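## Task

Move both the mint tin and the plastic box into the gray tray, each one sitting upright.

## Robot and tools

Robot: two seven-joint arms, left_arm and right_arm, each mounted on a tilted plate, with both plates held by one metal frame behind them. Each arm carries a vacuum tool instead of fingers. The controlled point is the cup point: the centre of the suction cup rim (31 mm across) when nothing touches it. The cup faces along the cup point's +z axis. About 3 cm behind the rim the tool body widens to roughly 5 cm sideways, so keep that clear of objects.

Frames: the scene frame has its origin at table-top height, midway between the nominal bases, +z up, +x outward over the table, and left_arm on the +y side. Camera image sides do not match arm names. Reported hand positions (end_effector_position, metres) and orientations (end_effector_quat_wxyz) are in each arm's own base frame. Calibrated bases in the scene frame: left_arm at (-0.019, +0.151, +0.292) m, quat_wxyz (+0.897, -0.353, +0.266, +0.016); right_arm at (+0.039, -0.309, +0.292) m, quat_wxyz (+0.897, +0.343, +0.278, +0.015). Fixed cameras and the table use the scene frame. Reported numbers can be off by a few centimetres, more at long reach.

Row layout: every commanded row is one list of 14 numbers covering both arms, each in [-1, 1]: left dx, dy, dz, rx, ry, rz, left suction, then right dx, dy, dz, rx, ry, rz, right suction. dx..rz are offsets, not poses: they are measured from that arm's Hand target as it was when the action or move began, along that Hand target's own axes. Scale: 1.0 equals 0.6 m for dx/dy/dz and 180 degrees for the rotation; rx, ry, rz form one rotation vector. Sending the same offset twice moves the arm twice. Six zeros re-request the current Hand target. Suction: 1 is full vacuum (about 55 kPa below ambient), fractions ask for partial vacuum, 0.05 or less is off; it persists, so to leave a tool alone repeat its last value (0 is a real command).

Tools:
- execute_actions(actions, cameras): actions is a list of actions; each action is a table of up to 15 rows, one per 1/30 s step; a shorter table repeats its final row to fill 15. All rows of one action count from the action's starting Hand target. An empty list returns state plus all images.
- move(target, speed, blend, blocking, cameras): straight-line path to one row, or through a list of up to 15 rows, every row an offset from the same starting Hand targets. speed in m/s, 0.002 to 0.5, default 0.25 (one value or one per target). blend in metres rounds corners; 0 stops at each. blocking=false returns after about 0.5 s while it continues. Paths do not avoid obstacles or the other arm; faster moves lag and overshoot more, especially with a nearly straight arm. Total time is capped at 10 s.
- wait(seconds 0 to 10, cameras): scene runs with arms holding.
- stop(cameras): brakes a running move.
- zoom_image(camera, region): camera is cam_high, cam_left_wrist or cam_right_wrist; region [x0, y0, x1, y1] pixels from the top-left, at most 504 by 504. All images are 896x504.
- clear_fault(arm): clears a reported torque fault on left_arm or right_arm.
- finished_scene(scene): ends scene 1, 2 or 3 for good; after ending scene 1 make no further call in that reply. The goal must hold without the robot.

Results: each arm's pose, Hand target (last commanded pose after clipping; next offsets count from it), Tool commands, suction_measured (vacuum reached; near 0 means no seal), part_present (becomes 1 at 0.50, back to 0 under 0.45), Joint positions, Joint velocities (may say within noise), Joint torques, Flange force along the tool axes (no reading near singular poses), Motor temperatures. move adds a move: line such as done, off_target, moving, held or fault, plus limits=paced (pose clipped) or limits=held (steps withheld). done means at rest within 3 mm and 2 degrees; neither done nor off_target says whether the arm is touching something. The cup often settles short of its Hand target; send the missing distance as a further offset.

Picking: turn suction on, press the rim fully onto a flat, smooth face away from edges, holes or seams; a sealed cup reads up to 0.15 under the command. The cup shrinks up to about 13 mm under vacuum. To release, set the object down on its support, turn suction off, then lift at least 20 mm; the cup may push it as it springs back.

Cautions: arms are stiff, so targets a few millimetres into a firm surface push very hard; approach contacts slowly. Orientation is clipped to 32 degrees from the measured one per step; big turns can swing the elbow. Joint torque limits are 104.5 N m for the first four joints and 51.3 N m for the last three; exceeding one, or straying over 5 degrees from plan, causes a torque fault that needs clear_fault. Avoid arm-to-arm contact, dropping or releasing moving objects, slamming, and anything leaving the table. Holding loads, stretching out or pushing against unreachable targets heats motors: MOTOR HOT at 60 °C, an over-temperature stop at 75 °C. The scene keeps running while you think. Loose objects may occasionally be nudged.

Each tool is called after ">>>" in YAML: its name, and indented under it one key for each argument.

## Session

>>> execute_actions:
  actions: []

Scene clock: 0.00 s.
left_arm: end_effector_position=(+0.3225, +0.2922, +0.4576) suction_measured=0.01 part_present=0 end_effector_quat_wxyz=(-0.149, +0.650, +0.570, +0.480) | right_arm: end_effector_position=(+0.5283, +0.1484, +0.0428) suction_measured=0.00 part_present=0 end_effector_quat_wxyz=(-0.265, +0.670, -0.401, +0.566)
Joint positions: left_arm=[0.918 0.708 -2.252 2.078 -1.946 -0.667 2.769] | right_arm=[-1.467 1.835 1.032 2.174 2.641 0.729 0.742]
Joint velocities: within noise
Joint torques (N m): no reading
Motor temperatures (°C): left_arm=[32 21 24 24 31 36 36] | right_arm=[24 19 27 25 29 31 37]
Flange force (N): no reading
Hand target: left_arm +0.3225, +0.2922, +0.4576; -0.149, +0.650, +0.570, +0.480 | right_arm +0.5283, +0.1484, +0.0428; -0.265, +0.670, -0.401, +0.566
Tool commands: left_gripper/suction=+0.0 right_gripper/suction=+0.0
camera_calibration:
cam_left_wrist: T_world_to_cam=[[-0.0957779, 0.613864, 0.78358, -0.503398], [0.874616, -0.323954, 0.360694, -0.298995], [0.475261, 0.719878, -0.505868, -0.0185009], [0, 0, 0, 1]] pos_world=[0.222084, 0.225475, 0.492939]
cam_right_wrist: T_world_to_cam=[[0.0369253, -0.820454, 0.57052, 0.0746315], [-0.252302, -0.560068, -0.789093, 0.304343], [0.966944, -0.114806, -0.227683, -0.368045], [0, 0, 0, 1]] pos_world=[0.42991, 0.18943, 0.113778]

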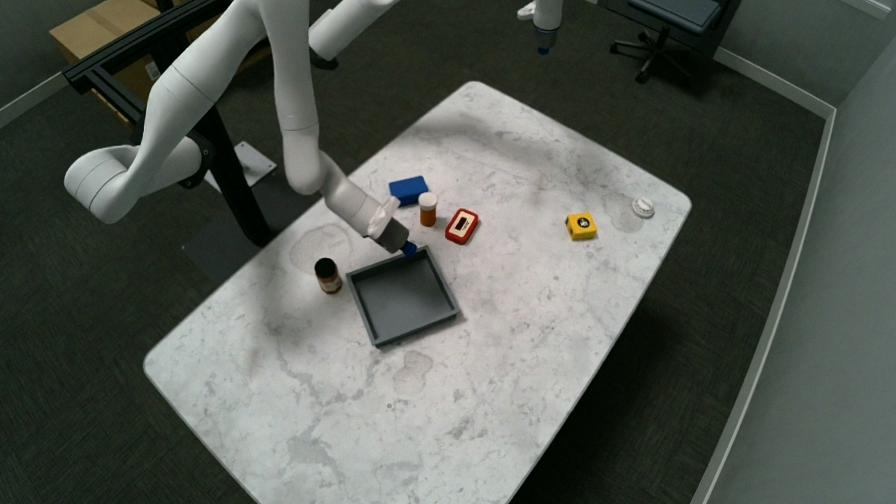

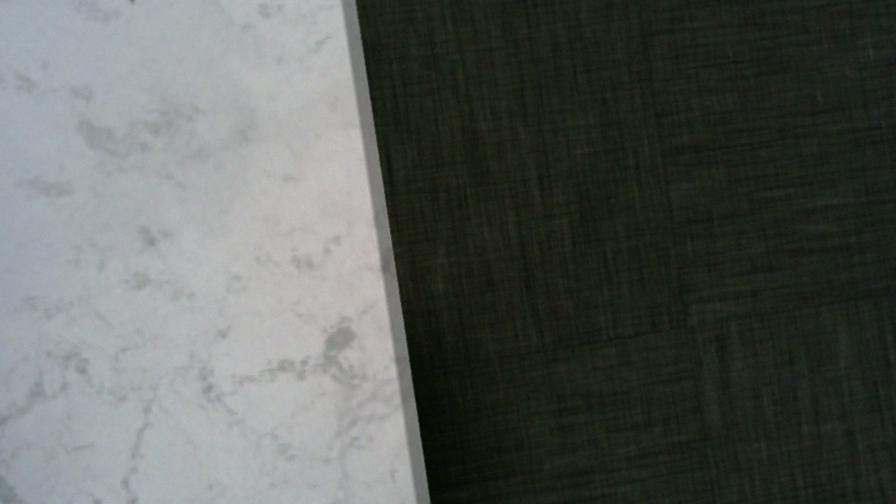

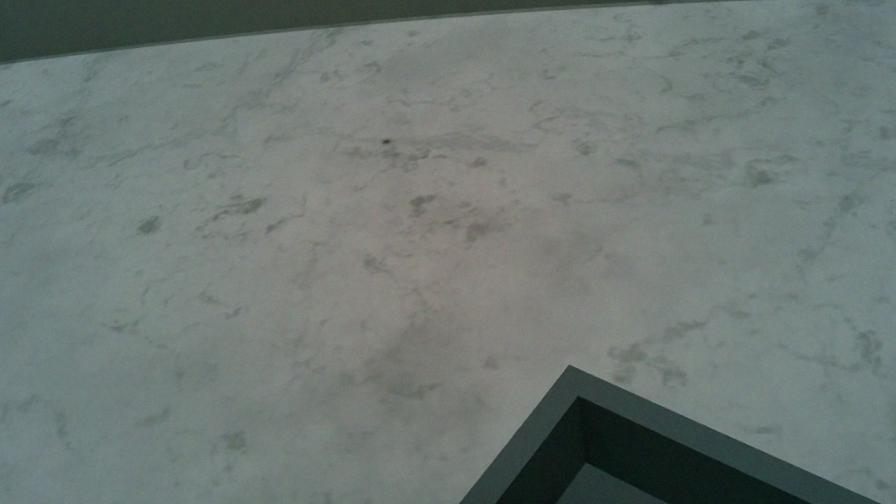

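>>> zoom_image:
  camera: "cam_high"
  region: [340, 160, 500, 260]

>>> zoom_image:
  camera: "cam_high"
  region: [550, 180, 670, 255]

Scaled by 3.150 from the camera's 896x504 image, which has a finer 1280x720 frame.

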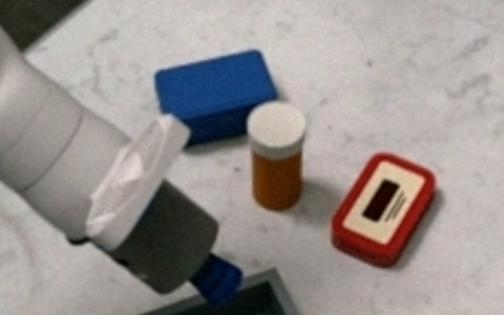

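Scaled by 4.200 from the camera's 896x504 image, which has a finer 1280x720 frame.

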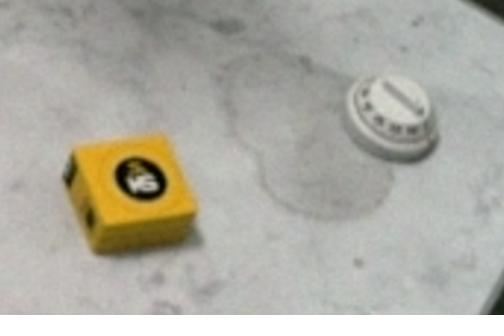

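>>> move:
  target: [0,0,0,0,0,0,0,-0.4045,0.0267,-0.3567,-0.2560,0.0745,0,0]
  cameras: ["all"]

Scene clock: 13.70 s.
left_arm: end_effector_position=(+0.3225, +0.2922, +0.4576) suction_measured=0.01 part_present=0 end_effector_quat_wxyz=(-0.149, +0.650, +0.570, +0.480) | right_arm: end_effector_position=(+0.3079, +0.3645, -0.0557) suction_measured=0.00 part_present=0 end_effector_quat_wxyz=(+0.065, +0.651, -0.618, +0.437)
Joint positions: left_arm=[0.918 0.708 -2.252 2.078 -1.946 -0.667 2.769] | right_arm=[-1.793 1.654 1.086 1.322 2.641 -1.129 0.663]
Joint torques (N m): left_arm=[6.41 -0.15 -4.48 -3.8 0.07 0.14 0.11] | right_arm=[-10.66 -13.83 2.65 -6.67 0.11 -0.04 0.26]
Flange force (N): left_arm=[-1.7 -5.1 5.0] | right_arm=[6.3 2.5 -0.1]
Hand target: left_arm +0.3225, +0.2922, +0.4576; -0.149, +0.650, +0.570, +0.480 | right_arm +0.3079, +0.3645, -0.0557; +0.065, +0.651, -0.618, +0.437
Off the commanded pose: left_arm 0.000 m, 0 deg | right_arm 0.000 m, 0 deg.
move: done
camera_calibration:
cam_left_wrist: T_world_to_cam=[[-0.0957779, 0.613864, 0.78358, -0.503398], [0.874616, -0.323954, 0.360694, -0.298995], [0.475261, 0.719878, -0.505868, -0.0185009], [0, 0, 0, 1]] pos_world=[0.222084, 0.225475, 0.492939]
cam_right_wrist: T_world_to_cam=[[-0.122792, -0.735877, 0.665888, 0.339876], [-0.87268, -0.239455, -0.425549, 0.386353], [0.472602, -0.633361, -0.612782, 0.167236], [0, 0, 0, 1]] pos_world=[0.299861, 0.448542, 0.040572]

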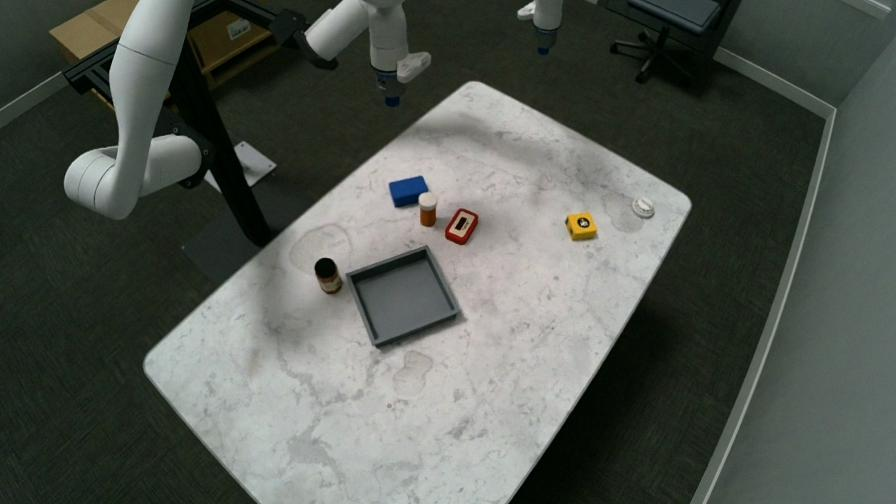

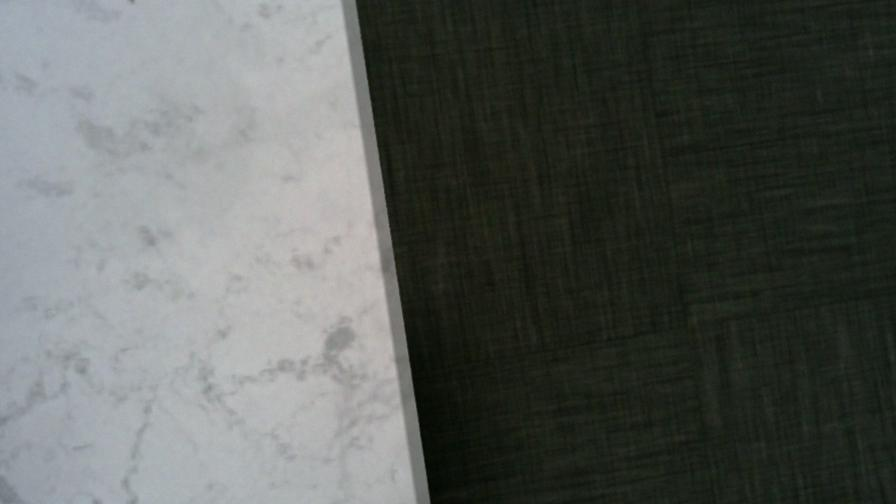

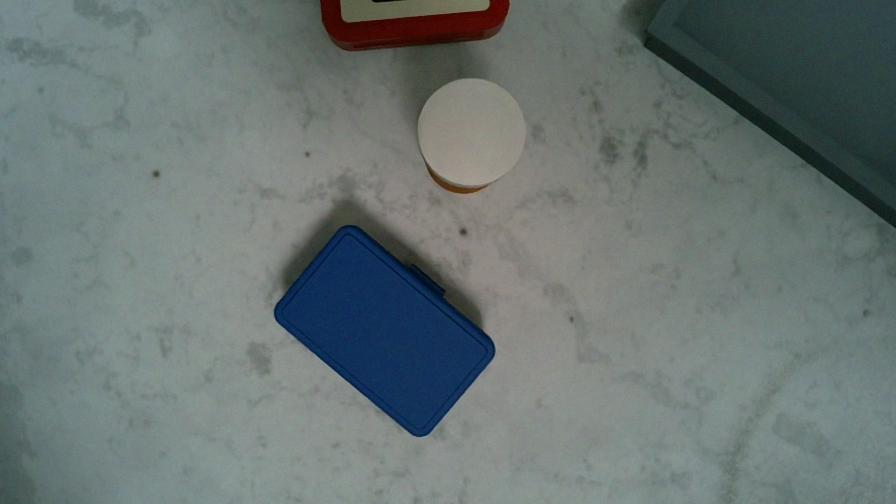

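>>> move:
  target: [0,0,0,0,0,0,0,-0.0422,-0.0153,0.43,0,0,0,0]
  cameras: ["all"]

Scene clock: 18.83 s.
left_arm: end_effector_position=(+0.3225, +0.2922, +0.4576) suction_measured=0.01 part_present=0 end_effector_quat_wxyz=(-0.149, +0.650, +0.570, +0.480) | right_arm: end_effector_position=(+0.4452, +0.2244, -0.2254) suction_measured=0.00 part_present=0 end_effector_quat_wxyz=(+0.065, +0.651, -0.618, +0.437)
Joint positions: left_arm=[0.918 0.708 -2.252 2.078 -1.946 -0.667 2.769] | right_arm=[-1.472 1.976 1.015 1.231 2.548 -0.747 0.694]
Joint torques (N m): left_arm=[6.48 -0.16 -4.42 -3.73 0.05 0.14 0.1] | right_arm=[-12.42 -15.53 2.31 -5.08 0.12 0 0.24]
Flange force (N): left_arm=[-1.4 -4.9 4.9] | right_arm=[5.8 2.1 -2.9]
Hand target: left_arm +0.3225, +0.2922, +0.4576; -0.149, +0.650, +0.570, +0.480 | right_arm +0.4452, +0.2244, -0.2254; +0.065, +0.651, -0.618, +0.437
Off the commanded pose: left_arm 0.000 m, 0 deg | right_arm 0.000 m, 0 deg.
move: done
camera_calibration:
cam_left_wrist: T_world_to_cam=[[-0.0957779, 0.613864, 0.78358, -0.503398], [0.874616, -0.323954, 0.360694, -0.298995], [0.475261, 0.719878, -0.505868, -0.0185009], [0, 0, 0, 1]] pos_world=[0.222084, 0.225475, 0.492939]
cam_right_wrist: T_world_to_cam=[[-0.122791, -0.735887, 0.665877, 0.366715], [-0.872638, -0.239506, -0.425606, 0.400423], [0.472679, -0.63333, -0.612754, -0.0903511], [0, 0, 0, 1]] pos_world=[0.43716, 0.308542, -0.129128]

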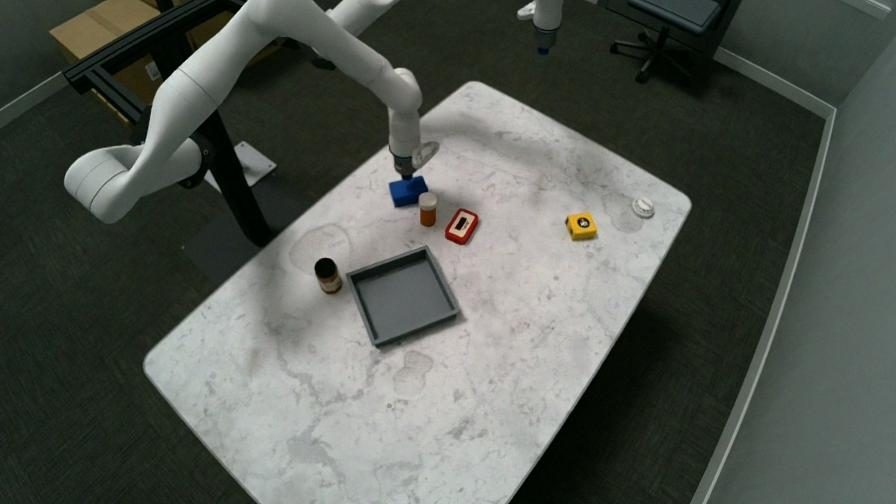

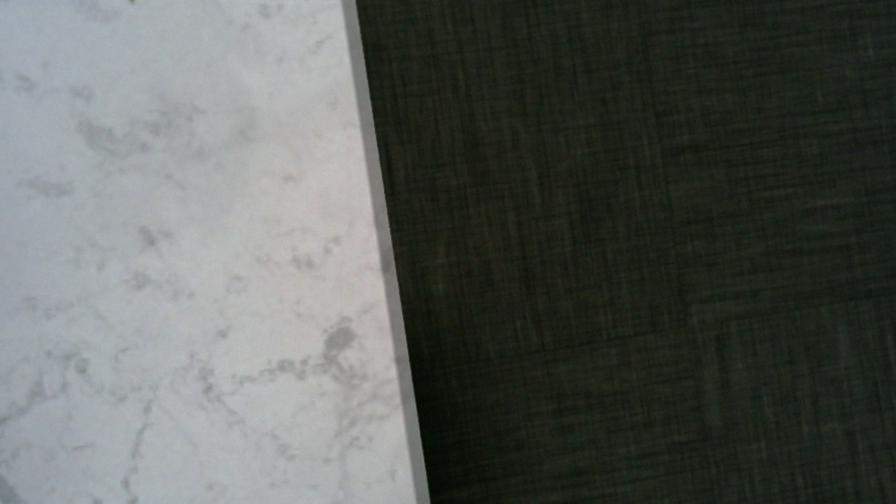

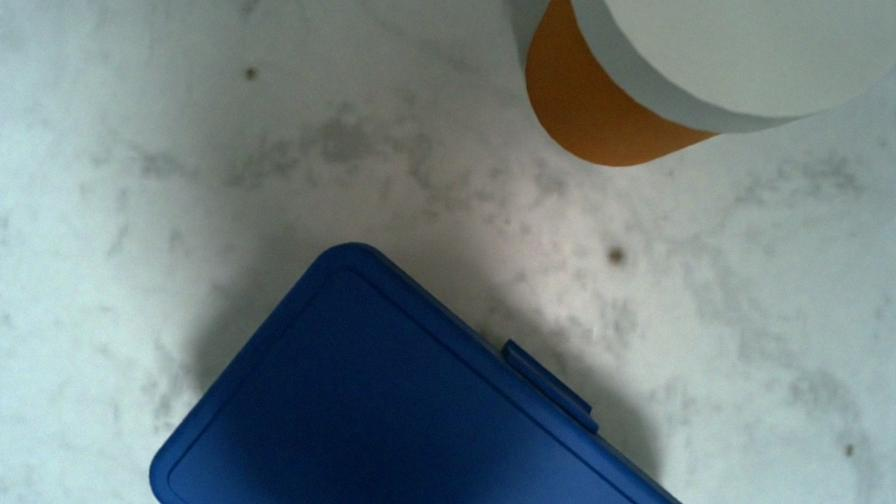

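>>> move:
  target: [0,0,0,0,0,0,0,0,0,0.0735,0,0,0,1]
  speed: 0.04

>>> wait:
  seconds: 0.5

Scene clock: 21.53 s.
left_arm: end_effector_position=(+0.3225, +0.2922, +0.4576) suction_measured=0.01 part_present=0 end_effector_quat_wxyz=(-0.149, +0.650, +0.570, +0.480) | right_arm: end_effector_position=(+0.4667, +0.1969, -0.2523) suction_measured=0.55 part_present=1 end_effector_quat_wxyz=(+0.065, +0.651, -0.618, +0.437)
Joint positions: left_arm=[0.918 0.708 -2.252 2.078 -1.946 -0.667 2.769] | right_arm=[-1.405 2.035 1.021 1.183 2.543 -0.702 0.69]
Joint torques (N m): left_arm=[6.46 -0.16 -4.42 -3.77 0.06 0.16 0.08] | right_arm=[-12.75 -15.81 2.31 -5.04 0.09 -0.01 0.19]
Flange force (N): left_arm=[-1.5 -4.9 4.8] | right_arm=[6.2 2.3 -2.8]
Hand target: left_arm +0.3225, +0.2922, +0.4576; -0.149, +0.650, +0.570, +0.480 | right_arm +0.4667, +0.1969, -0.2523; +0.065, +0.651, -0.618, +0.437
Off the commanded pose: left_arm 0.000 m, 0 deg | right_arm 0.000 m, 0 deg.
move: done

Scene clock: 22.03 s.
left_arm: end_effector_position=(+0.3225, +0.2922, +0.4576) suction_measured=0.01 part_present=0 end_effector_quat_wxyz=(-0.149, +0.650, +0.570, +0.480) | right_arm: end_effector_position=(+0.4667, +0.1969, -0.2523) suction_measured=1.00 part_present=1 end_effector_quat_wxyz=(+0.065, +0.651, -0.618, +0.437)
Joint positions: left_arm=[0.918 0.708 -2.252 2.078 -1.946 -0.667 2.769] | right_arm=[-1.404 2.035 1.021 1.183 2.543 -0.702 0.69]
Joint torques (N m): left_arm=[6.45 -0.13 -4.44 -3.75 0.1 0.16 0.09] | right_arm=[-12.75 -15.75 2.29 -5.05 0.1 -0.03 0.23]
Flange force (N): left_arm=[-1.4 -4.8 4.8] | right_arm=[6.3 2.3 -2.9]
Hand target: left_arm +0.3225, +0.2922, +0.4576; -0.149, +0.650, +0.570, +0.480 | right_arm +0.4667, +0.1969, -0.2523; +0.065, +0.651, -0.618, +0.437
Tool commands: left_gripper/suction=+0.0 right_gripper/suction=+1.0
Off the commanded pose: left_arm 0.000 m, 0 deg | right_arm 0.000 m, 0 deg.
wait: 0.50 s; at rest by 0.17 s

>>> move:
  target:
    - [0,0,0,0,0,0,0,0,0,-0.22,0,0,0,1]
    - [0,0,0,0,0,0,0,0.3935,-0.235,-0.345,0,0,0,1]
  speed: [0.12,0.25]
  blend: [0.03,0]
  cameras: ["cam_right_wrist","cam_high"]

Scene clock: 26.60 s.
left_arm: end_effector_position=(+0.3225, +0.2922, +0.4576) suction_measured=0.01 part_present=0 end_effector_quat_wxyz=(-0.149, +0.650, +0.570, +0.480) | right_arm: end_effector_position=(+0.4531, +0.1818, +0.0912) suction_measured=0.99 part_present=1 end_effector_quat_wxyz=(+0.065, +0.651, -0.618, +0.437)
Joint positions: left_arm=[0.918 0.708 -2.252 2.078 -1.946 -0.667 2.769] | right_arm=[-1.529 1.368 1.205 1.782 2.705 -0.668 1.154]
Joint torques (N m): left_arm=[6.43 -0.12 -4.49 -3.75 0.09 0.15 0.09] | right_arm=[-12.29 -8.64 1.45 -5.31 0.12 -0.01 0.26]
Flange force (N): left_arm=[-1.4 -4.9 5.0] | right_arm=[4.0 3.9 -1.0]
Hand target: left_arm +0.3225, +0.2922, +0.4576; -0.149, +0.650, +0.570, +0.480 | right_arm +0.4531, +0.1818, +0.0913; +0.065, +0.651, -0.618, +0.437
Off the commanded pose: left_arm 0.000 m, 0 deg | right_arm 0.000 m, 0 deg.
move: done
camera_calibration:
cam_right_wrist: T_world_to_cam=[[-0.122855, -0.735905, 0.665846, 0.125558], [-0.872628, -0.239452, -0.425655, 0.531851], [0.47268, -0.63333, -0.612754, 0.0729322], [0, 0, 0, 1]] pos_world=[0.44506, 0.265942, 0.187472]
Images, in order (width x height): cam_high 896x504, cam_right_wrist 896x504.

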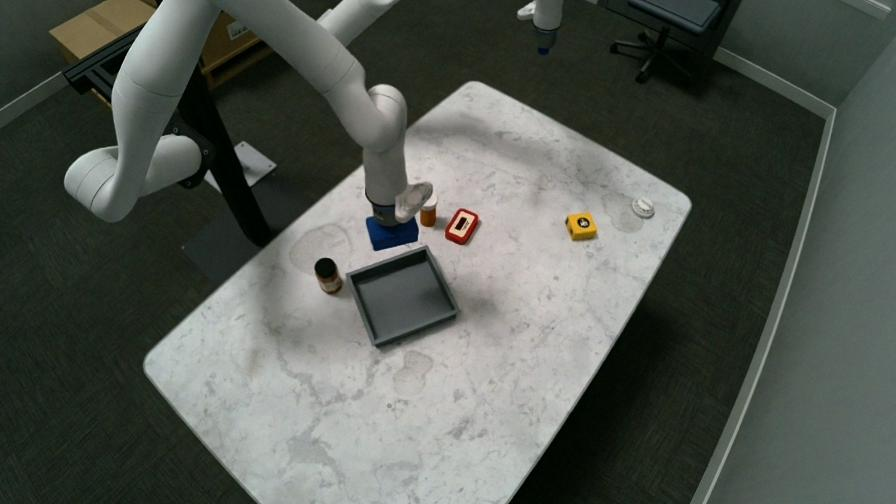

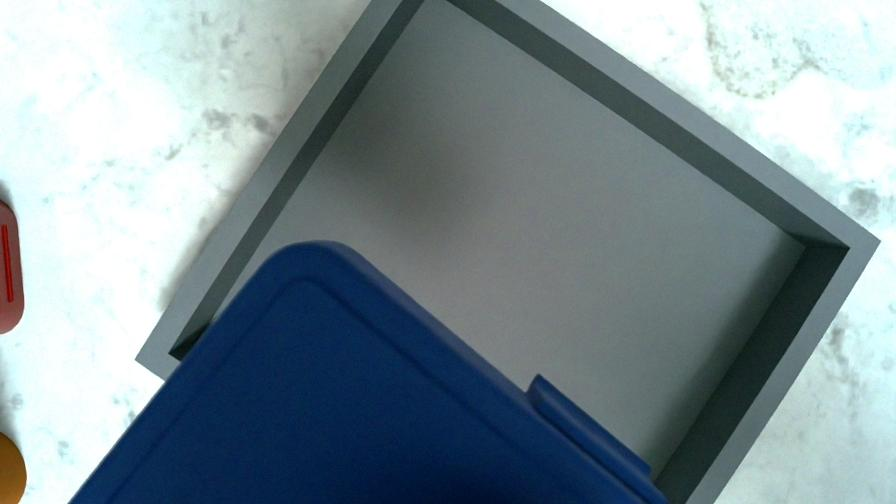

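>>> move:
  target:
    - [0,0,0,0,0,0,0,0.0075,0.0107,0.28,0,0,-0.039,1]
    - [0,0,0,0,0,0,0,0.0075,0.0107,0.328,0,0,-0.039,1]
  speed: [0.2,0.03]
  cameras: ["cam_right_wrist","cam_high"]

Scene clock: 32.40 s.
left_arm: end_effector_position=(+0.3225, +0.2922, +0.4576) suction_measured=0.01 part_present=0 end_effector_quat_wxyz=(-0.149, +0.650, +0.570, +0.480) | right_arm: end_effector_position=(+0.5428, +0.0541, -0.0289) suction_measured=0.98 part_present=1 end_effector_quat_wxyz=(+0.092, +0.687, -0.577, +0.432)
Joint positions: left_arm=[0.918 0.708 -2.252 2.078 -1.946 -0.667 2.769] | right_arm=[-1.148 1.536 0.997 1.737 2.665 -0.267 1.313]
Joint torques (N m): left_arm=[6.44 -0.11 -4.45 -3.74 0.09 0.16 0.12] | right_arm=[-13.65 -10.51 0.6 -2.82 0.1 0.02 0.19]
Flange force (N): left_arm=[-1.4 -5.0 4.9] | right_arm=[2.6 3.0 -2.9]
Hand target: left_arm +0.3225, +0.2922, +0.4576; -0.149, +0.650, +0.570, +0.480 | right_arm +0.5428, +0.0541, -0.0289; +0.092, +0.687, -0.577, +0.432
Off the commanded pose: left_arm 0.000 m, 0 deg | right_arm 0.000 m, 0 deg.
move: done
camera_calibration:
cam_right_wrist: T_world_to_cam=[[-0.0161606, -0.699884, 0.714074, 0.0640688], [-0.880775, -0.328065, -0.341479, 0.540076], [0.473258, -0.634457, -0.611139, -0.124106], [0, 0, 0, 1]] pos_world=[0.535455, 0.143281, 0.0628287]
Images, in order (width x height): cam_high 896x504, cam_right_wrist 896x504.

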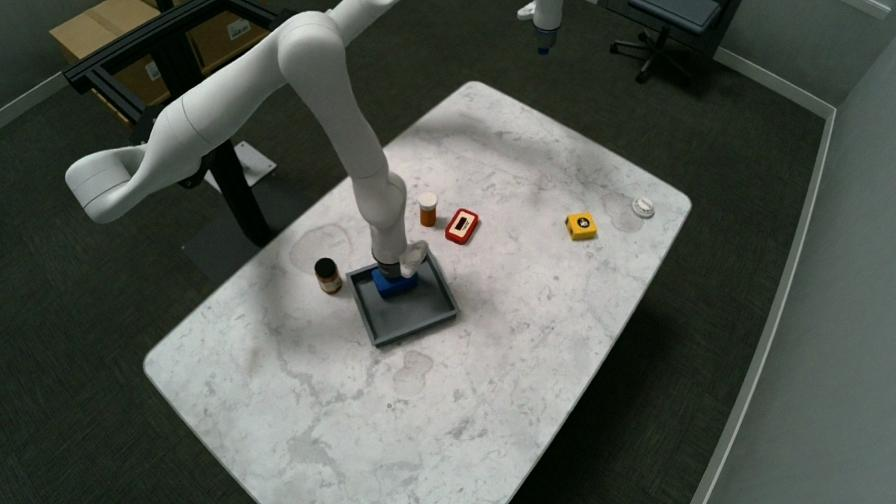

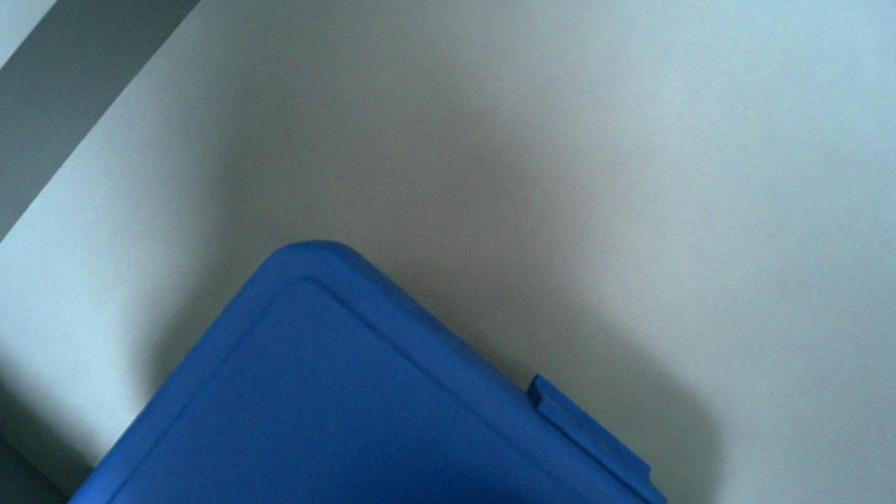

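>>> move:
  target: [0,0,0,0,0,0,0,0,0,0.01,0,0,0,1]
  speed: 0.02

>>> move:
  target: [0,0,0,0,0,0,0,0,0,0.007,0,0,0,1]
  speed: 0.02

Scene clock: 33.90 s.
left_arm: end_effector_position=(+0.3225, +0.2922, +0.4576) suction_measured=0.01 part_present=0 end_effector_quat_wxyz=(-0.149, +0.650, +0.570, +0.480) | right_arm: end_effector_position=(+0.5457, +0.0504, -0.0325) suction_measured=0.98 part_present=1 end_effector_quat_wxyz=(+0.092, +0.687, -0.577, +0.432)
Joint positions: left_arm=[0.918 0.708 -2.252 2.078 -1.946 -0.667 2.769] | right_arm=[-1.136 1.543 0.993 1.73 2.664 -0.259 1.314]
Joint torques (N m): left_arm=[6.4 -0.15 -4.47 -3.8 0.06 0.16 0.12] | right_arm=[-13.61 -10.55 0.59 -2.77 0.1 0.02 0.25]
Flange force (N): left_arm=[-1.7 -5.1 4.9] | right_arm=[2.4 3.1 -3.1]
Hand target: left_arm +0.3225, +0.2922, +0.4576; -0.149, +0.650, +0.570, +0.480 | right_arm +0.5457, +0.0504, -0.0325; +0.092, +0.687, -0.577, +0.432
Off the commanded pose: left_arm 0.000 m, 0 deg | right_arm 0.000 m, 0 deg.
move: done

Scene clock: 34.60 s.
left_arm: end_effector_position=(+0.3225, +0.2922, +0.4576) suction_measured=0.01 part_present=0 end_effector_quat_wxyz=(-0.149, +0.650, +0.570, +0.480) | right_arm: end_effector_position=(+0.5477, +0.0478, -0.0351) suction_measured=0.99 part_present=1 end_effector_quat_wxyz=(+0.092, +0.687, -0.577, +0.432)
Joint positions: left_arm=[0.918 0.708 -2.252 2.078 -1.946 -0.667 2.769] | right_arm=[-1.127 1.548 0.991 1.725 2.664 -0.254 1.315]
Joint torques (N m): left_arm=[6.45 -0.15 -4.46 -3.76 0.09 0.17 0.11] | right_arm=[-13.71 -10.55 0.59 -2.63 0.14 0.02 0.22]
Flange force (N): left_arm=[-1.4 -4.9 4.9] | right_arm=[2.4 2.7 -2.9]
Hand target: left_arm +0.3225, +0.2922, +0.4576; -0.149, +0.650, +0.570, +0.480 | right_arm +0.5478, +0.0477, -0.0351; +0.092, +0.687, -0.577, +0.432
Off the commanded pose: left_arm 0.000 m, 0 deg | right_arm 0.000 m, 0 deg.
move: done

>>> move:
  target: [0,0,0,0,0,0,0,0,0,0.007,0,0,0,1]
  speed: 0.02

>>> move:
  target: [0,0,0,0,0,0,0,0,0,0.005,0,0,0,1]
  speed: 0.02

Scene clock: 36.17 s.
left_arm: end_effector_position=(+0.3225, +0.2922, +0.4576) suction_measured=0.01 part_present=0 end_effector_quat_wxyz=(-0.149, +0.650, +0.570, +0.480) | right_arm: end_effector_position=(+0.5498, +0.0454, -0.0375) suction_measured=1.00 part_present=1 end_effector_quat_wxyz=(+0.092, +0.687, -0.577, +0.432)
Joint positions: left_arm=[0.918 0.708 -2.252 2.078 -1.946 -0.667 2.769] | right_arm=[-1.119 1.552 0.989 1.72 2.663 -0.249 1.316]
Joint torques (N m): left_arm=[6.48 -0.16 -4.44 -3.76 0.07 0.16 0.12] | right_arm=[17.81 12.91 -3.46 -6.17 -0.37 4.38 0.31]
Flange force (N): left_arm=[-1.4 -4.9 5.0] | right_arm=[12.0 18.5 -105.0]
Hand target: left_arm +0.3225, +0.2922, +0.4576; -0.149, +0.650, +0.570, +0.480 | right_arm +0.5498, +0.0451, -0.0377; +0.092, +0.687, -0.577, +0.432
Off the commanded pose: left_arm 0.000 m, 0 deg | right_arm 0.000 m, 0 deg.
move: done

Scene clock: 36.87 s.
left_arm: end_effector_position=(+0.3225, +0.2922, +0.4576) suction_measured=0.01 part_present=0 end_effector_quat_wxyz=(-0.149, +0.650, +0.570, +0.480) | right_arm: end_effector_position=(+0.5513, +0.0440, -0.0394) suction_measured=0.96 part_present=1 end_effector_quat_wxyz=(+0.091, +0.688, -0.577, +0.432)
Joint positions: left_arm=[0.918 0.708 -2.252 2.078 -1.946 -0.667 2.769] | right_arm=[-1.114 1.556 0.987 1.716 2.663 -0.245 1.316]
Joint torques (N m): left_arm=[6.42 -0.16 -4.48 -3.72 0.06 0.14 0.09] | right_arm=[50.52 38.09 -8.9 -7.61 -0.76 7.8 0.36]
Flange force (N): left_arm=[-1.5 -4.8 5.0] | right_arm=[20.2 29.0 -208.4]
Hand target: left_arm +0.3225, +0.2922, +0.4576; -0.149, +0.650, +0.570, +0.480 | right_arm +0.5513, +0.0433, -0.0395; +0.092, +0.687, -0.577, +0.432
Off the commanded pose: left_arm 0.000 m, 0 deg | right_arm 0.001 m, 0 deg.
move: done

>>> move:
  target: [0,0,0,0,0,0,0,0,0,-0.0108,0,0,0,1]
  speed: 0.03

>>> move:
  target: [0,0,0,0,0,0,0,0,0,0,0,0,0,0]

>>> wait:
  seconds: 0.7

Scene clock: 39.60 s.
left_arm: end_effector_position=(+0.3225, +0.2922, +0.4576) suction_measured=0.01 part_present=0 end_effector_quat_wxyz=(-0.149, +0.650, +0.570, +0.480) | right_arm: end_effector_position=(+0.5480, +0.0468, -0.0357) suction_measured=0.99 part_present=1 end_effector_quat_wxyz=(+0.092, +0.687, -0.577, +0.432)
Joint positions: left_arm=[0.918 0.708 -2.252 2.078 -1.946 -0.667 2.769] | right_arm=[-1.125 1.549 0.99 1.724 2.663 -0.253 1.316]
Joint torques (N m): left_arm=[6.45 -0.16 -4.48 -3.76 0.03 0.18 0.11] | right_arm=[-10.79 -8.05 -0.17 -1.22 0.11 -0.44 0.17]
Flange force (N): left_arm=[-1.5 -4.9 5.1] | right_arm=[2.0 0.9 -9.8]
Hand target: left_arm +0.3225, +0.2922, +0.4576; -0.149, +0.650, +0.570, +0.480 | right_arm +0.5481, +0.0473, -0.0355; +0.092, +0.687, -0.577, +0.432
Off the commanded pose: left_arm 0.000 m, 0 deg | right_arm 0.001 m, 0 deg.
move: done

Scene clock: 40.10 s.
left_arm: end_effector_position=(+0.3225, +0.2922, +0.4576) suction_measured=0.01 part_present=0 end_effector_quat_wxyz=(-0.149, +0.650, +0.570, +0.480) | right_arm: end_effector_position=(+0.5481, +0.0473, -0.0355) suction_measured=0.00 part_present=0 end_effector_quat_wxyz=(+0.092, +0.687, -0.577, +0.432)
Joint positions: left_arm=[0.918 0.708 -2.252 2.078 -1.946 -0.667 2.769] | right_arm=[-1.126 1.549 0.991 1.724 2.663 -0.253 1.316]
Joint torques (N m): left_arm=[6.42 -0.13 -4.43 -3.78 0.09 0.17 0.14] | right_arm=[-10.54 -8.18 -0.01 -3 -0.03 0.39 0.2]
Flange force (N): left_arm=[-1.5 -5.1 4.8] | right_arm=[3.6 4.2 -13.2]
Hand target: left_arm +0.3225, +0.2922, +0.4576; -0.149, +0.650, +0.570, +0.480 | right_arm +0.5481, +0.0473, -0.0355; +0.092, +0.687, -0.577, +0.432
Off the commanded pose: left_arm 0.000 m, 0 deg | right_arm 0.000 m, 0 deg.
move: done

Scene clock: 40.80 s.
left_arm: end_effector_position=(+0.3225, +0.2922, +0.4576) suction_measured=0.01 part_present=0 end_effector_quat_wxyz=(-0.149, +0.650, +0.570, +0.480) | right_arm: end_effector_position=(+0.5481, +0.0473, -0.0355) suction_measured=0.00 part_present=0 end_effector_quat_wxyz=(+0.092, +0.687, -0.577, +0.432)
Joint positions: left_arm=[0.918 0.708 -2.252 2.078 -1.946 -0.667 2.769] | right_arm=[-1.126 1.549 0.991 1.724 2.663 -0.253 1.316]
Joint torques (N m): left_arm=[6.47 -0.17 -4.46 -3.78 0.06 0.14 0.12] | right_arm=[-10.52 -8.17 0.04 -2.97 0.06 0.4 0.22]
Flange force (N): left_arm=[-1.6 -5.0 5.1] | right_arm=[3.5 4.3 -13.2]
Hand target: left_arm +0.3225, +0.2922, +0.4576; -0.149, +0.650, +0.570, +0.480 | right_arm +0.5481, +0.0473, -0.0355; +0.092, +0.687, -0.577, +0.432
Tool commands: left_gripper/suction=+0.0 right_gripper/suction=+0.0
Off the commanded pose: left_arm 0.000 m, 0 deg | right_arm 0.000 m, 0 deg.
wait: 0.70 s; at rest by 0.17 s

>>> move:
  target:
    - [0,0,0,0,0,0,0,0,0,-0.05,0,0,0,0]
    - [0,0,0,0,0,0,0,0,0,-0.2,0,0,0,0]
    - [0,0,0,0,0,0,0,-0.393,-0.0103,-0.363,0,0,0,0]
  speed: [0.05,0.2,0.25]
  blend: [0.01,0.04,0]
  cameras: ["cam_right_wrist","cam_high"]

Scene clock: 44.10 s.
left_arm: end_effector_position=(+0.3225, +0.2922, +0.4576) suction_measured=0.01 part_present=0 end_effector_quat_wxyz=(-0.149, +0.650, +0.570, +0.480) | right_arm: end_effector_position=(+0.4564, +0.3535, -0.0652) suction_measured=0.00 part_present=0 end_effector_quat_wxyz=(+0.092, +0.687, -0.577, +0.432)
Joint positions: left_arm=[0.918 0.708 -2.252 2.078 -1.946 -0.667 2.769] | right_arm=[-1.466 1.708 1.137 1.053 2.693 -1.11 0.858]
Joint torques (N m): left_arm=[6.41 -0.19 -4.5 -3.78 0.08 0.14 0.13] | right_arm=[-14.25 -14.43 2.12 -6.98 0.1 0.12 0.22]
Flange force (N): left_arm=[-1.7 -5.0 5.0] | right_arm=[7.2 5.3 -1.0]
Hand target: left_arm +0.3225, +0.2922, +0.4576; -0.149, +0.650, +0.570, +0.480 | right_arm +0.4564, +0.3536, -0.0652; +0.092, +0.687, -0.577, +0.432
Off the commanded pose: left_arm 0.000 m, 0 deg | right_arm 0.000 m, 0 deg.
move: done
camera_calibration:
cam_right_wrist: T_world_to_cam=[[-0.0161951, -0.699839, 0.714117, 0.298205], [-0.880759, -0.328087, -0.341501, 0.549772], [0.473288, -0.634496, -0.611076, 0.0844966], [0, 0, 0, 1]] pos_world=[0.449055, 0.442681, 0.0264285]
Images, in order (width x height): cam_high 896x504, cam_right_wrist 896x504.

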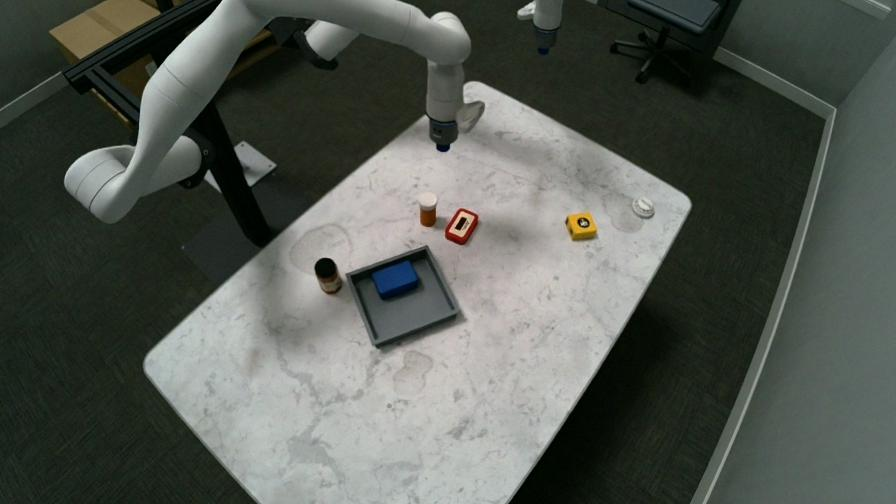

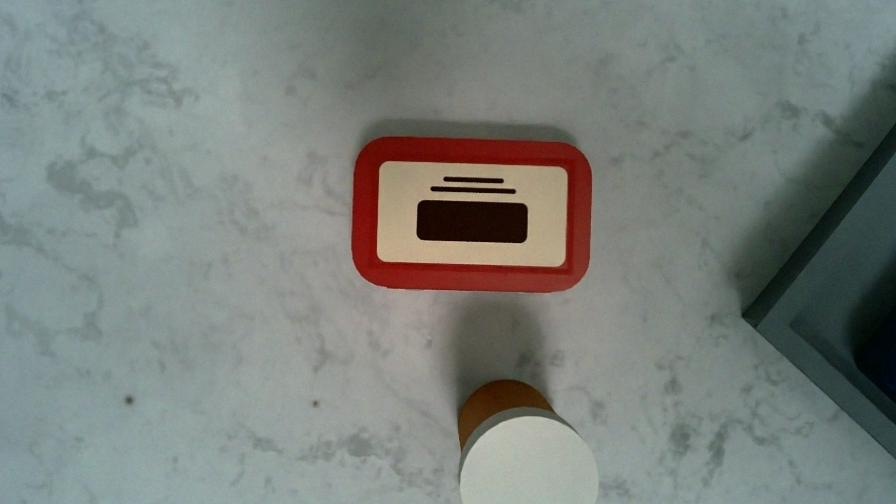

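>>> move:
  target:
    - [0,0,0,0,0,0,0,0.0198,-0.1091,0.1,0,0,0,1]
    - [0,0,0,0,0,0,0,0.0198,-0.1091,0.3417,0,0,0,1]
    - [0,0,0,0,0,0,0,0.0198,-0.1091,0.3767,0,0,0,1]
  speed: [0.2,0.2,0.03]
  blend: [0.02,0,0]
  cameras: ["cam_high"]

Scene clock: 49.27 s.
left_arm: end_effector_position=(+0.3225, +0.2922, +0.4576) suction_measured=0.01 part_present=0 end_effector_quat_wxyz=(-0.149, +0.650, +0.570, +0.480) | right_arm: end_effector_position=(+0.6232, +0.2247, -0.1705) suction_measured=0.00 part_present=0 end_effector_quat_wxyz=(+0.092, +0.687, -0.577, +0.432)
Joint positions: left_arm=[0.918 0.708 -2.252 2.078 -1.946 -0.667 2.769] | right_arm=[-1.022 1.918 1.181 0.727 2.713 -0.948 0.871]
Joint torques (N m): left_arm=[6.41 -0.15 -4.47 -3.73 0.08 0.17 0.08] | right_arm=[-16.26 -14.38 1.29 -6.52 0.13 -0.01 0.22]
Flange force (N): left_arm=[-1.4 -4.7 4.8] | right_arm=[9.1 8.1 -4.4]
Hand target: left_arm +0.3225, +0.2922, +0.4576; -0.149, +0.650, +0.570, +0.480 | right_arm +0.6232, +0.2247, -0.1705; +0.092, +0.687, -0.577, +0.432
Off the commanded pose: left_arm 0.000 m, 0 deg | right_arm 0.000 m, 0 deg.
move: done
Images, in order (width x height): cam_high 896x504.

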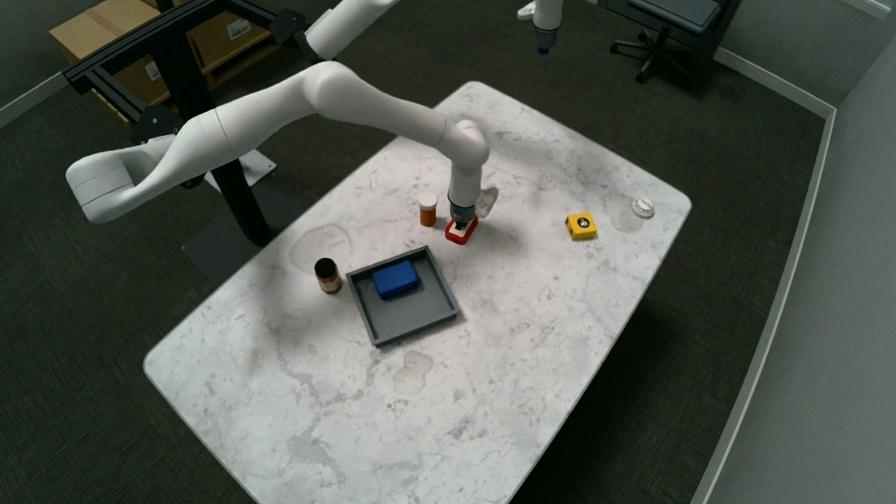

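>>> move:
  target: [0,0,0,0,0,0,0,0,0,0.01,0,0,0,1]
  speed: 0.02

>>> move:
  target: [0,0,0,0,0,0,0,0,0,0.008,0,0,0,1]
  speed: 0.02

Scene clock: 50.50 s.
left_arm: end_effector_position=(+0.3225, +0.2922, +0.4576) suction_measured=0.01 part_present=0 end_effector_quat_wxyz=(-0.149, +0.650, +0.570, +0.480) | right_arm: end_effector_position=(+0.6261, +0.2210, -0.1742) suction_measured=0.59 part_present=1 end_effector_quat_wxyz=(+0.092, +0.687, -0.577, +0.432)
Joint positions: left_arm=[0.918 0.708 -2.252 2.078 -1.946 -0.667 2.769] | right_arm=[-1.011 1.925 1.184 0.715 2.714 -0.946 0.868]
Joint torques (N m): left_arm=[6.42 -0.15 -4.52 -3.75 0.08 0.17 0.09] | right_arm=[-16.82 -14.65 1.4 -6.48 0.11 0 0.28]
Flange force (N): left_arm=[-1.5 -4.8 5.0] | right_arm=[7.6 6.6 -3.1]
Hand target: left_arm +0.3225, +0.2922, +0.4576; -0.149, +0.650, +0.570, +0.480 | right_arm +0.6261, +0.2210, -0.1742; +0.092, +0.687, -0.577, +0.432
Off the commanded pose: left_arm 0.000 m, 0 deg | right_arm 0.000 m, 0 deg.
move: done

Scene clock: 51.20 s.
left_arm: end_effector_position=(+0.3225, +0.2922, +0.4576) suction_measured=0.01 part_present=0 end_effector_quat_wxyz=(-0.149, +0.650, +0.570, +0.480) | right_arm: end_effector_position=(+0.6285, +0.2180, -0.1771) suction_measured=0.98 part_present=1 end_effector_quat_wxyz=(+0.092, +0.687, -0.577, +0.432)
Joint positions: left_arm=[0.918 0.708 -2.252 2.078 -1.946 -0.667 2.769] | right_arm=[-1.001 1.931 1.186 0.705 2.715 -0.944 0.866]
Joint torques (N m): left_arm=[6.45 -0.15 -4.42 -3.74 0.05 0.17 0.11] | right_arm=[-16.81 -14.61 1.35 -6.53 0.09 -0.05 0.26]
Flange force (N): left_arm=[-1.4 -4.9 4.8] | right_arm=[8.2 7.1 -3.3]
Hand target: left_arm +0.3225, +0.2922, +0.4576; -0.149, +0.650, +0.570, +0.480 | right_arm +0.6285, +0.2180, -0.1771; +0.092, +0.687, -0.577, +0.432
Off the commanded pose: left_arm 0.000 m, 0 deg | right_arm 0.000 m, 0 deg.
move: done

>>> move:
  target:
    - [0,0,0,0,0,0,0,0,0,-0.2,0,0,0,1]
    - [0,0,0,0,0,0,0,0.4638,0.0058,-0.2,0,0,0.2194,1]
    - [0,0,0,0,0,0,0,0.4638,0.0058,-0.11,0,0,0.2194,1]
  speed: [0.12,0.25,0.2]
  blend: [0.03,0.02,0]
  cameras: ["cam_right_wrist","cam_high"]

Scene clock: 55.77 s.
left_arm: end_effector_position=(+0.3225, +0.2922, +0.4576) suction_measured=0.01 part_present=0 end_effector_quat_wxyz=(-0.149, +0.650, +0.570, +0.480) | right_arm: end_effector_position=(+0.5826, +0.0595, +0.0565) suction_measured=0.99 part_present=1 end_effector_quat_wxyz=(+0.059, -0.452, +0.775, -0.437)
Joint positions: left_arm=[0.918 0.708 -2.252 2.078 -1.946 -0.667 2.769] | right_arm=[-1.133 1.458 1.192 1.667 2.481 -0.446 0.927]
Joint torques (N m): left_arm=[6.45 -0.14 -4.51 -3.8 0.05 0.16 0.1] | right_arm=[-14.34 -9.95 1.68 -3.5 0.08 0.04 0.23]
Flange force (N): left_arm=[-1.6 -5.0 5.2] | right_arm=[3.7 1.4 -2.4]
Hand target: left_arm +0.3225, +0.2922, +0.4576; -0.149, +0.650, +0.570, +0.480 | right_arm +0.5826, +0.0595, +0.0565; +0.059, -0.452, +0.775, -0.437
Off the commanded pose: left_arm 0.000 m, 0 deg | right_arm 0.000 m, 0 deg.
move: done
camera_calibration:
cam_right_wrist: T_world_to_cam=[[-0.5685, -0.754176, 0.328673, 0.354293], [-0.673196, 0.196821, -0.712789, 0.474865], [0.472879, -0.626482, -0.619601, -0.0871486], [0, 0, 0, 1]] pos_world=[0.562303, 0.119139, 0.168034]
Images, in order (width x height): cam_high 896x504, cam_right_wrist 896x504.

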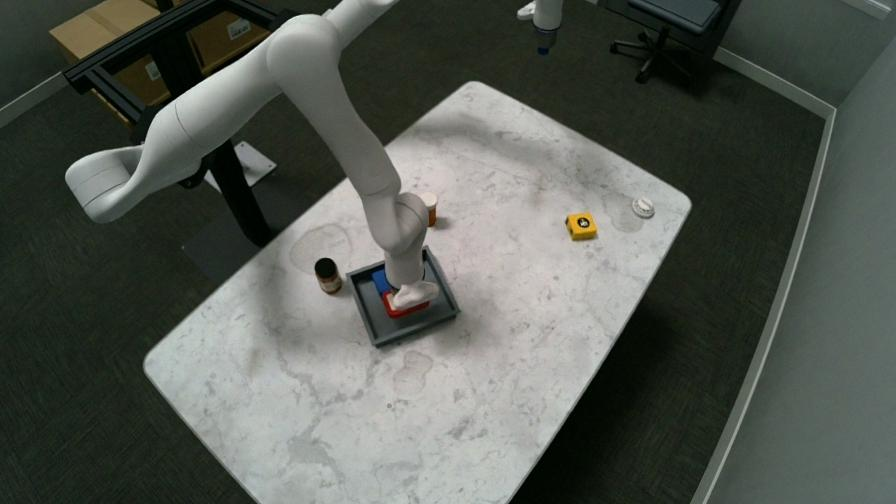

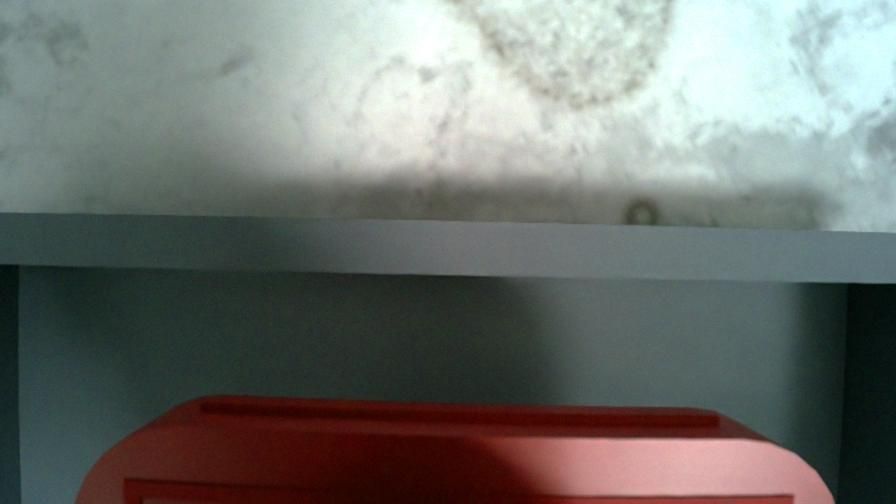

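>>> move:
  target:
    - [0,0,0,0,0,0,0,0,-0.005,0.085,0,0,0,1]
    - [0,0,0,0,0,0,0,0,-0.005,0.105,0,0,0,1]
  speed: [0.12,0.02]

>>> move:
  target: [0,0,0,0,0,0,0,0,0,0.005,0,0,0,1]
  speed: 0.02

Scene clock: 58.80 s.
left_arm: end_effector_position=(+0.3225, +0.2922, +0.4576) suction_measured=0.01 part_present=0 end_effector_quat_wxyz=(-0.149, +0.650, +0.570, +0.480) | right_arm: end_effector_position=(+0.6152, +0.0195, +0.0203) suction_measured=1.00 part_present=1 end_effector_quat_wxyz=(+0.059, -0.452, +0.775, -0.437)
Joint positions: left_arm=[0.918 0.708 -2.252 2.078 -1.946 -0.667 2.769] | right_arm=[-1.005 1.512 1.139 1.594 2.459 -0.368 0.95]
Joint torques (N m): left_arm=[6.41 -0.16 -4.44 -3.73 0.08 0.15 0.11] | right_arm=[-14.44 -10.51 1.38 -3.14 0.13 -0.02 0.22]
Flange force (N): left_arm=[-1.4 -4.9 4.8] | right_arm=[3.8 1.8 -3.3]
Hand target: left_arm +0.3225, +0.2922, +0.4576; -0.149, +0.650, +0.570, +0.480 | right_arm +0.6152, +0.0195, +0.0202; +0.059, -0.452, +0.775, -0.437
Off the commanded pose: left_arm 0.000 m, 0 deg | right_arm 0.000 m, 0 deg.
move: done

Scene clock: 59.50 s.
left_arm: end_effector_position=(+0.3225, +0.2922, +0.4576) suction_measured=0.01 part_present=0 end_effector_quat_wxyz=(-0.149, +0.650, +0.570, +0.480) | right_arm: end_effector_position=(+0.6167, +0.0176, +0.0184) suction_measured=0.98 part_present=1 end_effector_quat_wxyz=(+0.059, -0.452, +0.775, -0.437)
Joint positions: left_arm=[0.918 0.708 -2.252 2.078 -1.946 -0.667 2.769] | right_arm=[-0.999 1.515 1.137 1.59 2.458 -0.365 0.95]
Joint torques (N m): left_arm=[6.43 -0.13 -4.48 -3.77 0.05 0.19 0.11] | right_arm=[-14.68 -10.51 1.43 -3.06 0.1 0 0.25]
Flange force (N): left_arm=[-1.5 -5.0 5.0] | right_arm=[3.6 1.4 -2.9]
Hand target: left_arm +0.3225, +0.2922, +0.4576; -0.149, +0.650, +0.570, +0.480 | right_arm +0.6167, +0.0176, +0.0184; +0.059, -0.452, +0.775, -0.437
Off the commanded pose: left_arm 0.000 m, 0 deg | right_arm 0.000 m, 0 deg.
move: done

>>> move:
  target: [0,0,0,0,0,0,0,0,0,0.0045,0,0,0,1]
  speed: 0.02

Scene clock: 60.87 s.
left_arm: end_effector_position=(+0.3225, +0.2922, +0.4576) suction_measured=0.01 part_present=0 end_effector_quat_wxyz=(-0.149, +0.650, +0.570, +0.480) | right_arm: end_effector_position=(+0.6180, +0.0160, +0.0168) suction_measured=0.98 part_present=1 end_effector_quat_wxyz=(+0.059, -0.452, +0.775, -0.437)
Joint positions: left_arm=[0.918 0.708 -2.252 2.078 -1.946 -0.667 2.769] | right_arm=[-0.993 1.518 1.135 1.587 2.457 -0.362 0.951]
Joint torques (N m): left_arm=[6.44 -0.14 -4.39 -3.79 0.08 0.16 0.12] | right_arm=[-12.97 -9.28 0.99 -3.4 -0.03 0.28 0.23]
Flange force (N): left_arm=[-1.5 -5.1 4.6] | right_arm=[5.2 1.9 -8.6]
Hand target: left_arm +0.3225, +0.2922, +0.4576; -0.149, +0.650, +0.570, +0.480 | right_arm +0.6180, +0.0160, +0.0168; +0.059, -0.452, +0.775, -0.437
Off the commanded pose: left_arm 0.000 m, 0 deg | right_arm 0.000 m, 0 deg.
move: done

Contact. Release and rise.

>>> move:
  target: [0,0,0,0,0,0,0,0,0,0,0,0,0,0]

>>> wait:
  seconds: 0.4

>>> move:
  target:
    - [0,0,0,0,0,0,0,0,0,-0.05,0,0,0,0]
    - [0,0,0,0,0,0,0,0,0,-0.25,0,0,0,0]
  speed: [0.05,0.2]
  blend: [0.01,0]
  cameras: ["cam_high","cam_right_wrist"]

Scene clock: 62.23 s.
left_arm: end_effector_position=(+0.3225, +0.2922, +0.4576) suction_measured=0.01 part_present=0 end_effector_quat_wxyz=(-0.149, +0.650, +0.570, +0.480) | right_arm: end_effector_position=(+0.6180, +0.0160, +0.0168) suction_measured=0.00 part_present=0 end_effector_quat_wxyz=(+0.059, -0.452, +0.775, -0.437)
Joint positions: left_arm=[0.918 0.708 -2.252 2.078 -1.946 -0.667 2.769] | right_arm=[-0.993 1.518 1.135 1.587 2.457 -0.362 0.951]
Joint torques (N m): left_arm=[6.44 -0.16 -4.49 -3.76 0.06 0.17 0.13] | right_arm=[-9.53 -6.81 0.03 -2.98 0 0.43 0.23]
Flange force (N): left_arm=[-1.5 -4.9 5.1] | right_arm=[5.5 2.1 -18.1]
Hand target: left_arm +0.3225, +0.2922, +0.4576; -0.149, +0.650, +0.570, +0.480 | right_arm +0.6180, +0.0160, +0.0168; +0.059, -0.452, +0.775, -0.437
Off the commanded pose: left_arm 0.000 m, 0 deg | right_arm 0.000 m, 0 deg.
move: done

Scene clock: 62.63 s.
left_arm: end_effector_position=(+0.3225, +0.2922, +0.4576) suction_measured=0.01 part_present=0 end_effector_quat_wxyz=(-0.149, +0.650, +0.570, +0.480) | right_arm: end_effector_position=(+0.6180, +0.0160, +0.0168) suction_measured=0.00 part_present=0 end_effector_quat_wxyz=(+0.059, -0.452, +0.775, -0.437)
Joint positions: left_arm=[0.918 0.708 -2.252 2.078 -1.946 -0.667 2.769] | right_arm=[-0.993 1.518 1.135 1.587 2.457 -0.362 0.951]
Joint torques (N m): left_arm=[6.41 -0.16 -4.45 -3.76 0.07 0.16 0.12] | right_arm=[-9.59 -6.84 0.05 -3 -0.05 0.43 0.19]
Flange force (N): left_arm=[-1.5 -5.0 4.8] | right_arm=[5.6 2.0 -18.0]
Hand target: left_arm +0.3225, +0.2922, +0.4576; -0.149, +0.650, +0.570, +0.480 | right_arm +0.6180, +0.0160, +0.0168; +0.059, -0.452, +0.775, -0.437
Tool commands: left_gripper/suction=+0.0 right_gripper/suction=+0.0
Off the commanded pose: left_arm 0.000 m, 0 deg | right_arm 0.000 m, 0 deg.
wait: 0.40 s; at rest by 0.17 s

Scene clock: 64.27 s.
left_arm: end_effector_position=(+0.3225, +0.2922, +0.4576) suction_measured=0.01 part_present=0 end_effector_quat_wxyz=(-0.149, +0.650, +0.570, +0.480) | right_arm: end_effector_position=(+0.5449, +0.1096, +0.1083) suction_measured=0.00 part_present=0 end_effector_quat_wxyz=(+0.059, -0.452, +0.775, -0.437)
Joint positions: left_arm=[0.918 0.708 -2.252 2.078 -1.946 -0.667 2.769] | right_arm=[-1.285 1.393 1.285 1.705 2.534 -0.588 0.89]
Joint torques (N m): left_arm=[6.41 -0.15 -4.49 -3.74 0.06 0.17 0.1] | right_arm=[-13.46 -8.74 2 -4.27 0.12 0 0.2]
Flange force (N): left_arm=[-1.5 -4.8 5.0] | right_arm=[4.7 1.8 -2.5]
Hand target: left_arm +0.3225, +0.2922, +0.4576; -0.149, +0.650, +0.570, +0.480 | right_arm +0.5449, +0.1096, +0.1083; +0.059, -0.452, +0.775, -0.437
Off the commanded pose: left_arm 0.000 m, 0 deg | right_arm 0.000 m, 0 deg.
move: done
camera_calibration:
cam_right_wrist: T_world_to_cam=[[-0.568564, -0.754093, 0.328754, 0.353678], [-0.673218, 0.196852, -0.71276, 0.476614], [0.472772, -0.626572, -0.619592, -0.00581682], [0, 0, 0, 1]] pos_world=[0.524704, 0.169239, 0.219834]
Images, in order (width x height): cam_high 896x504, cam_right_wrist 896x504.

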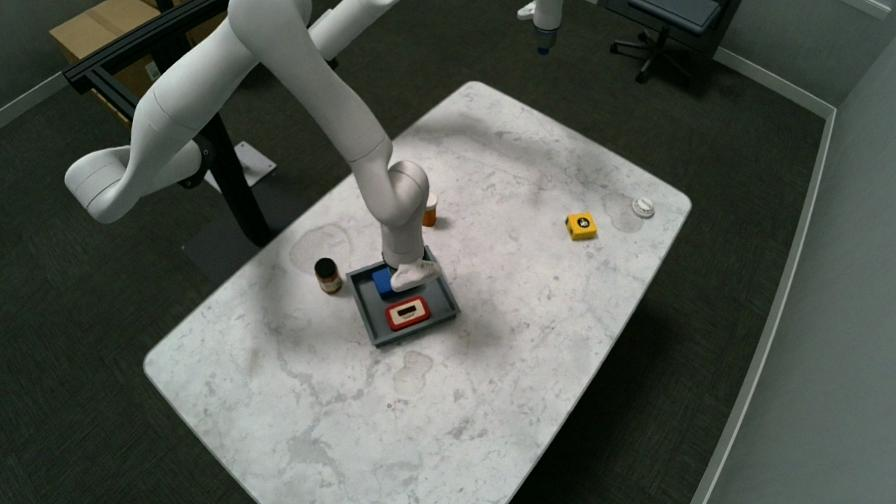

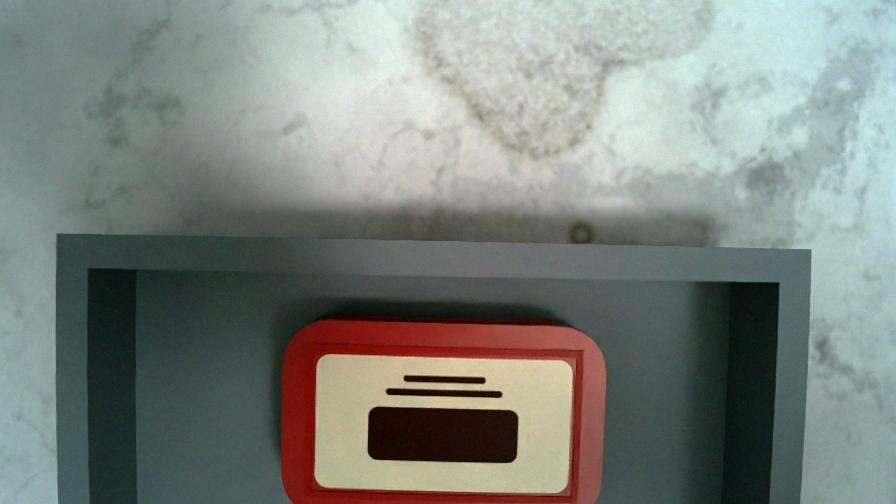

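Both inside.

>>> finished_scene:
  scene: 2

The scene is finished: the task was done.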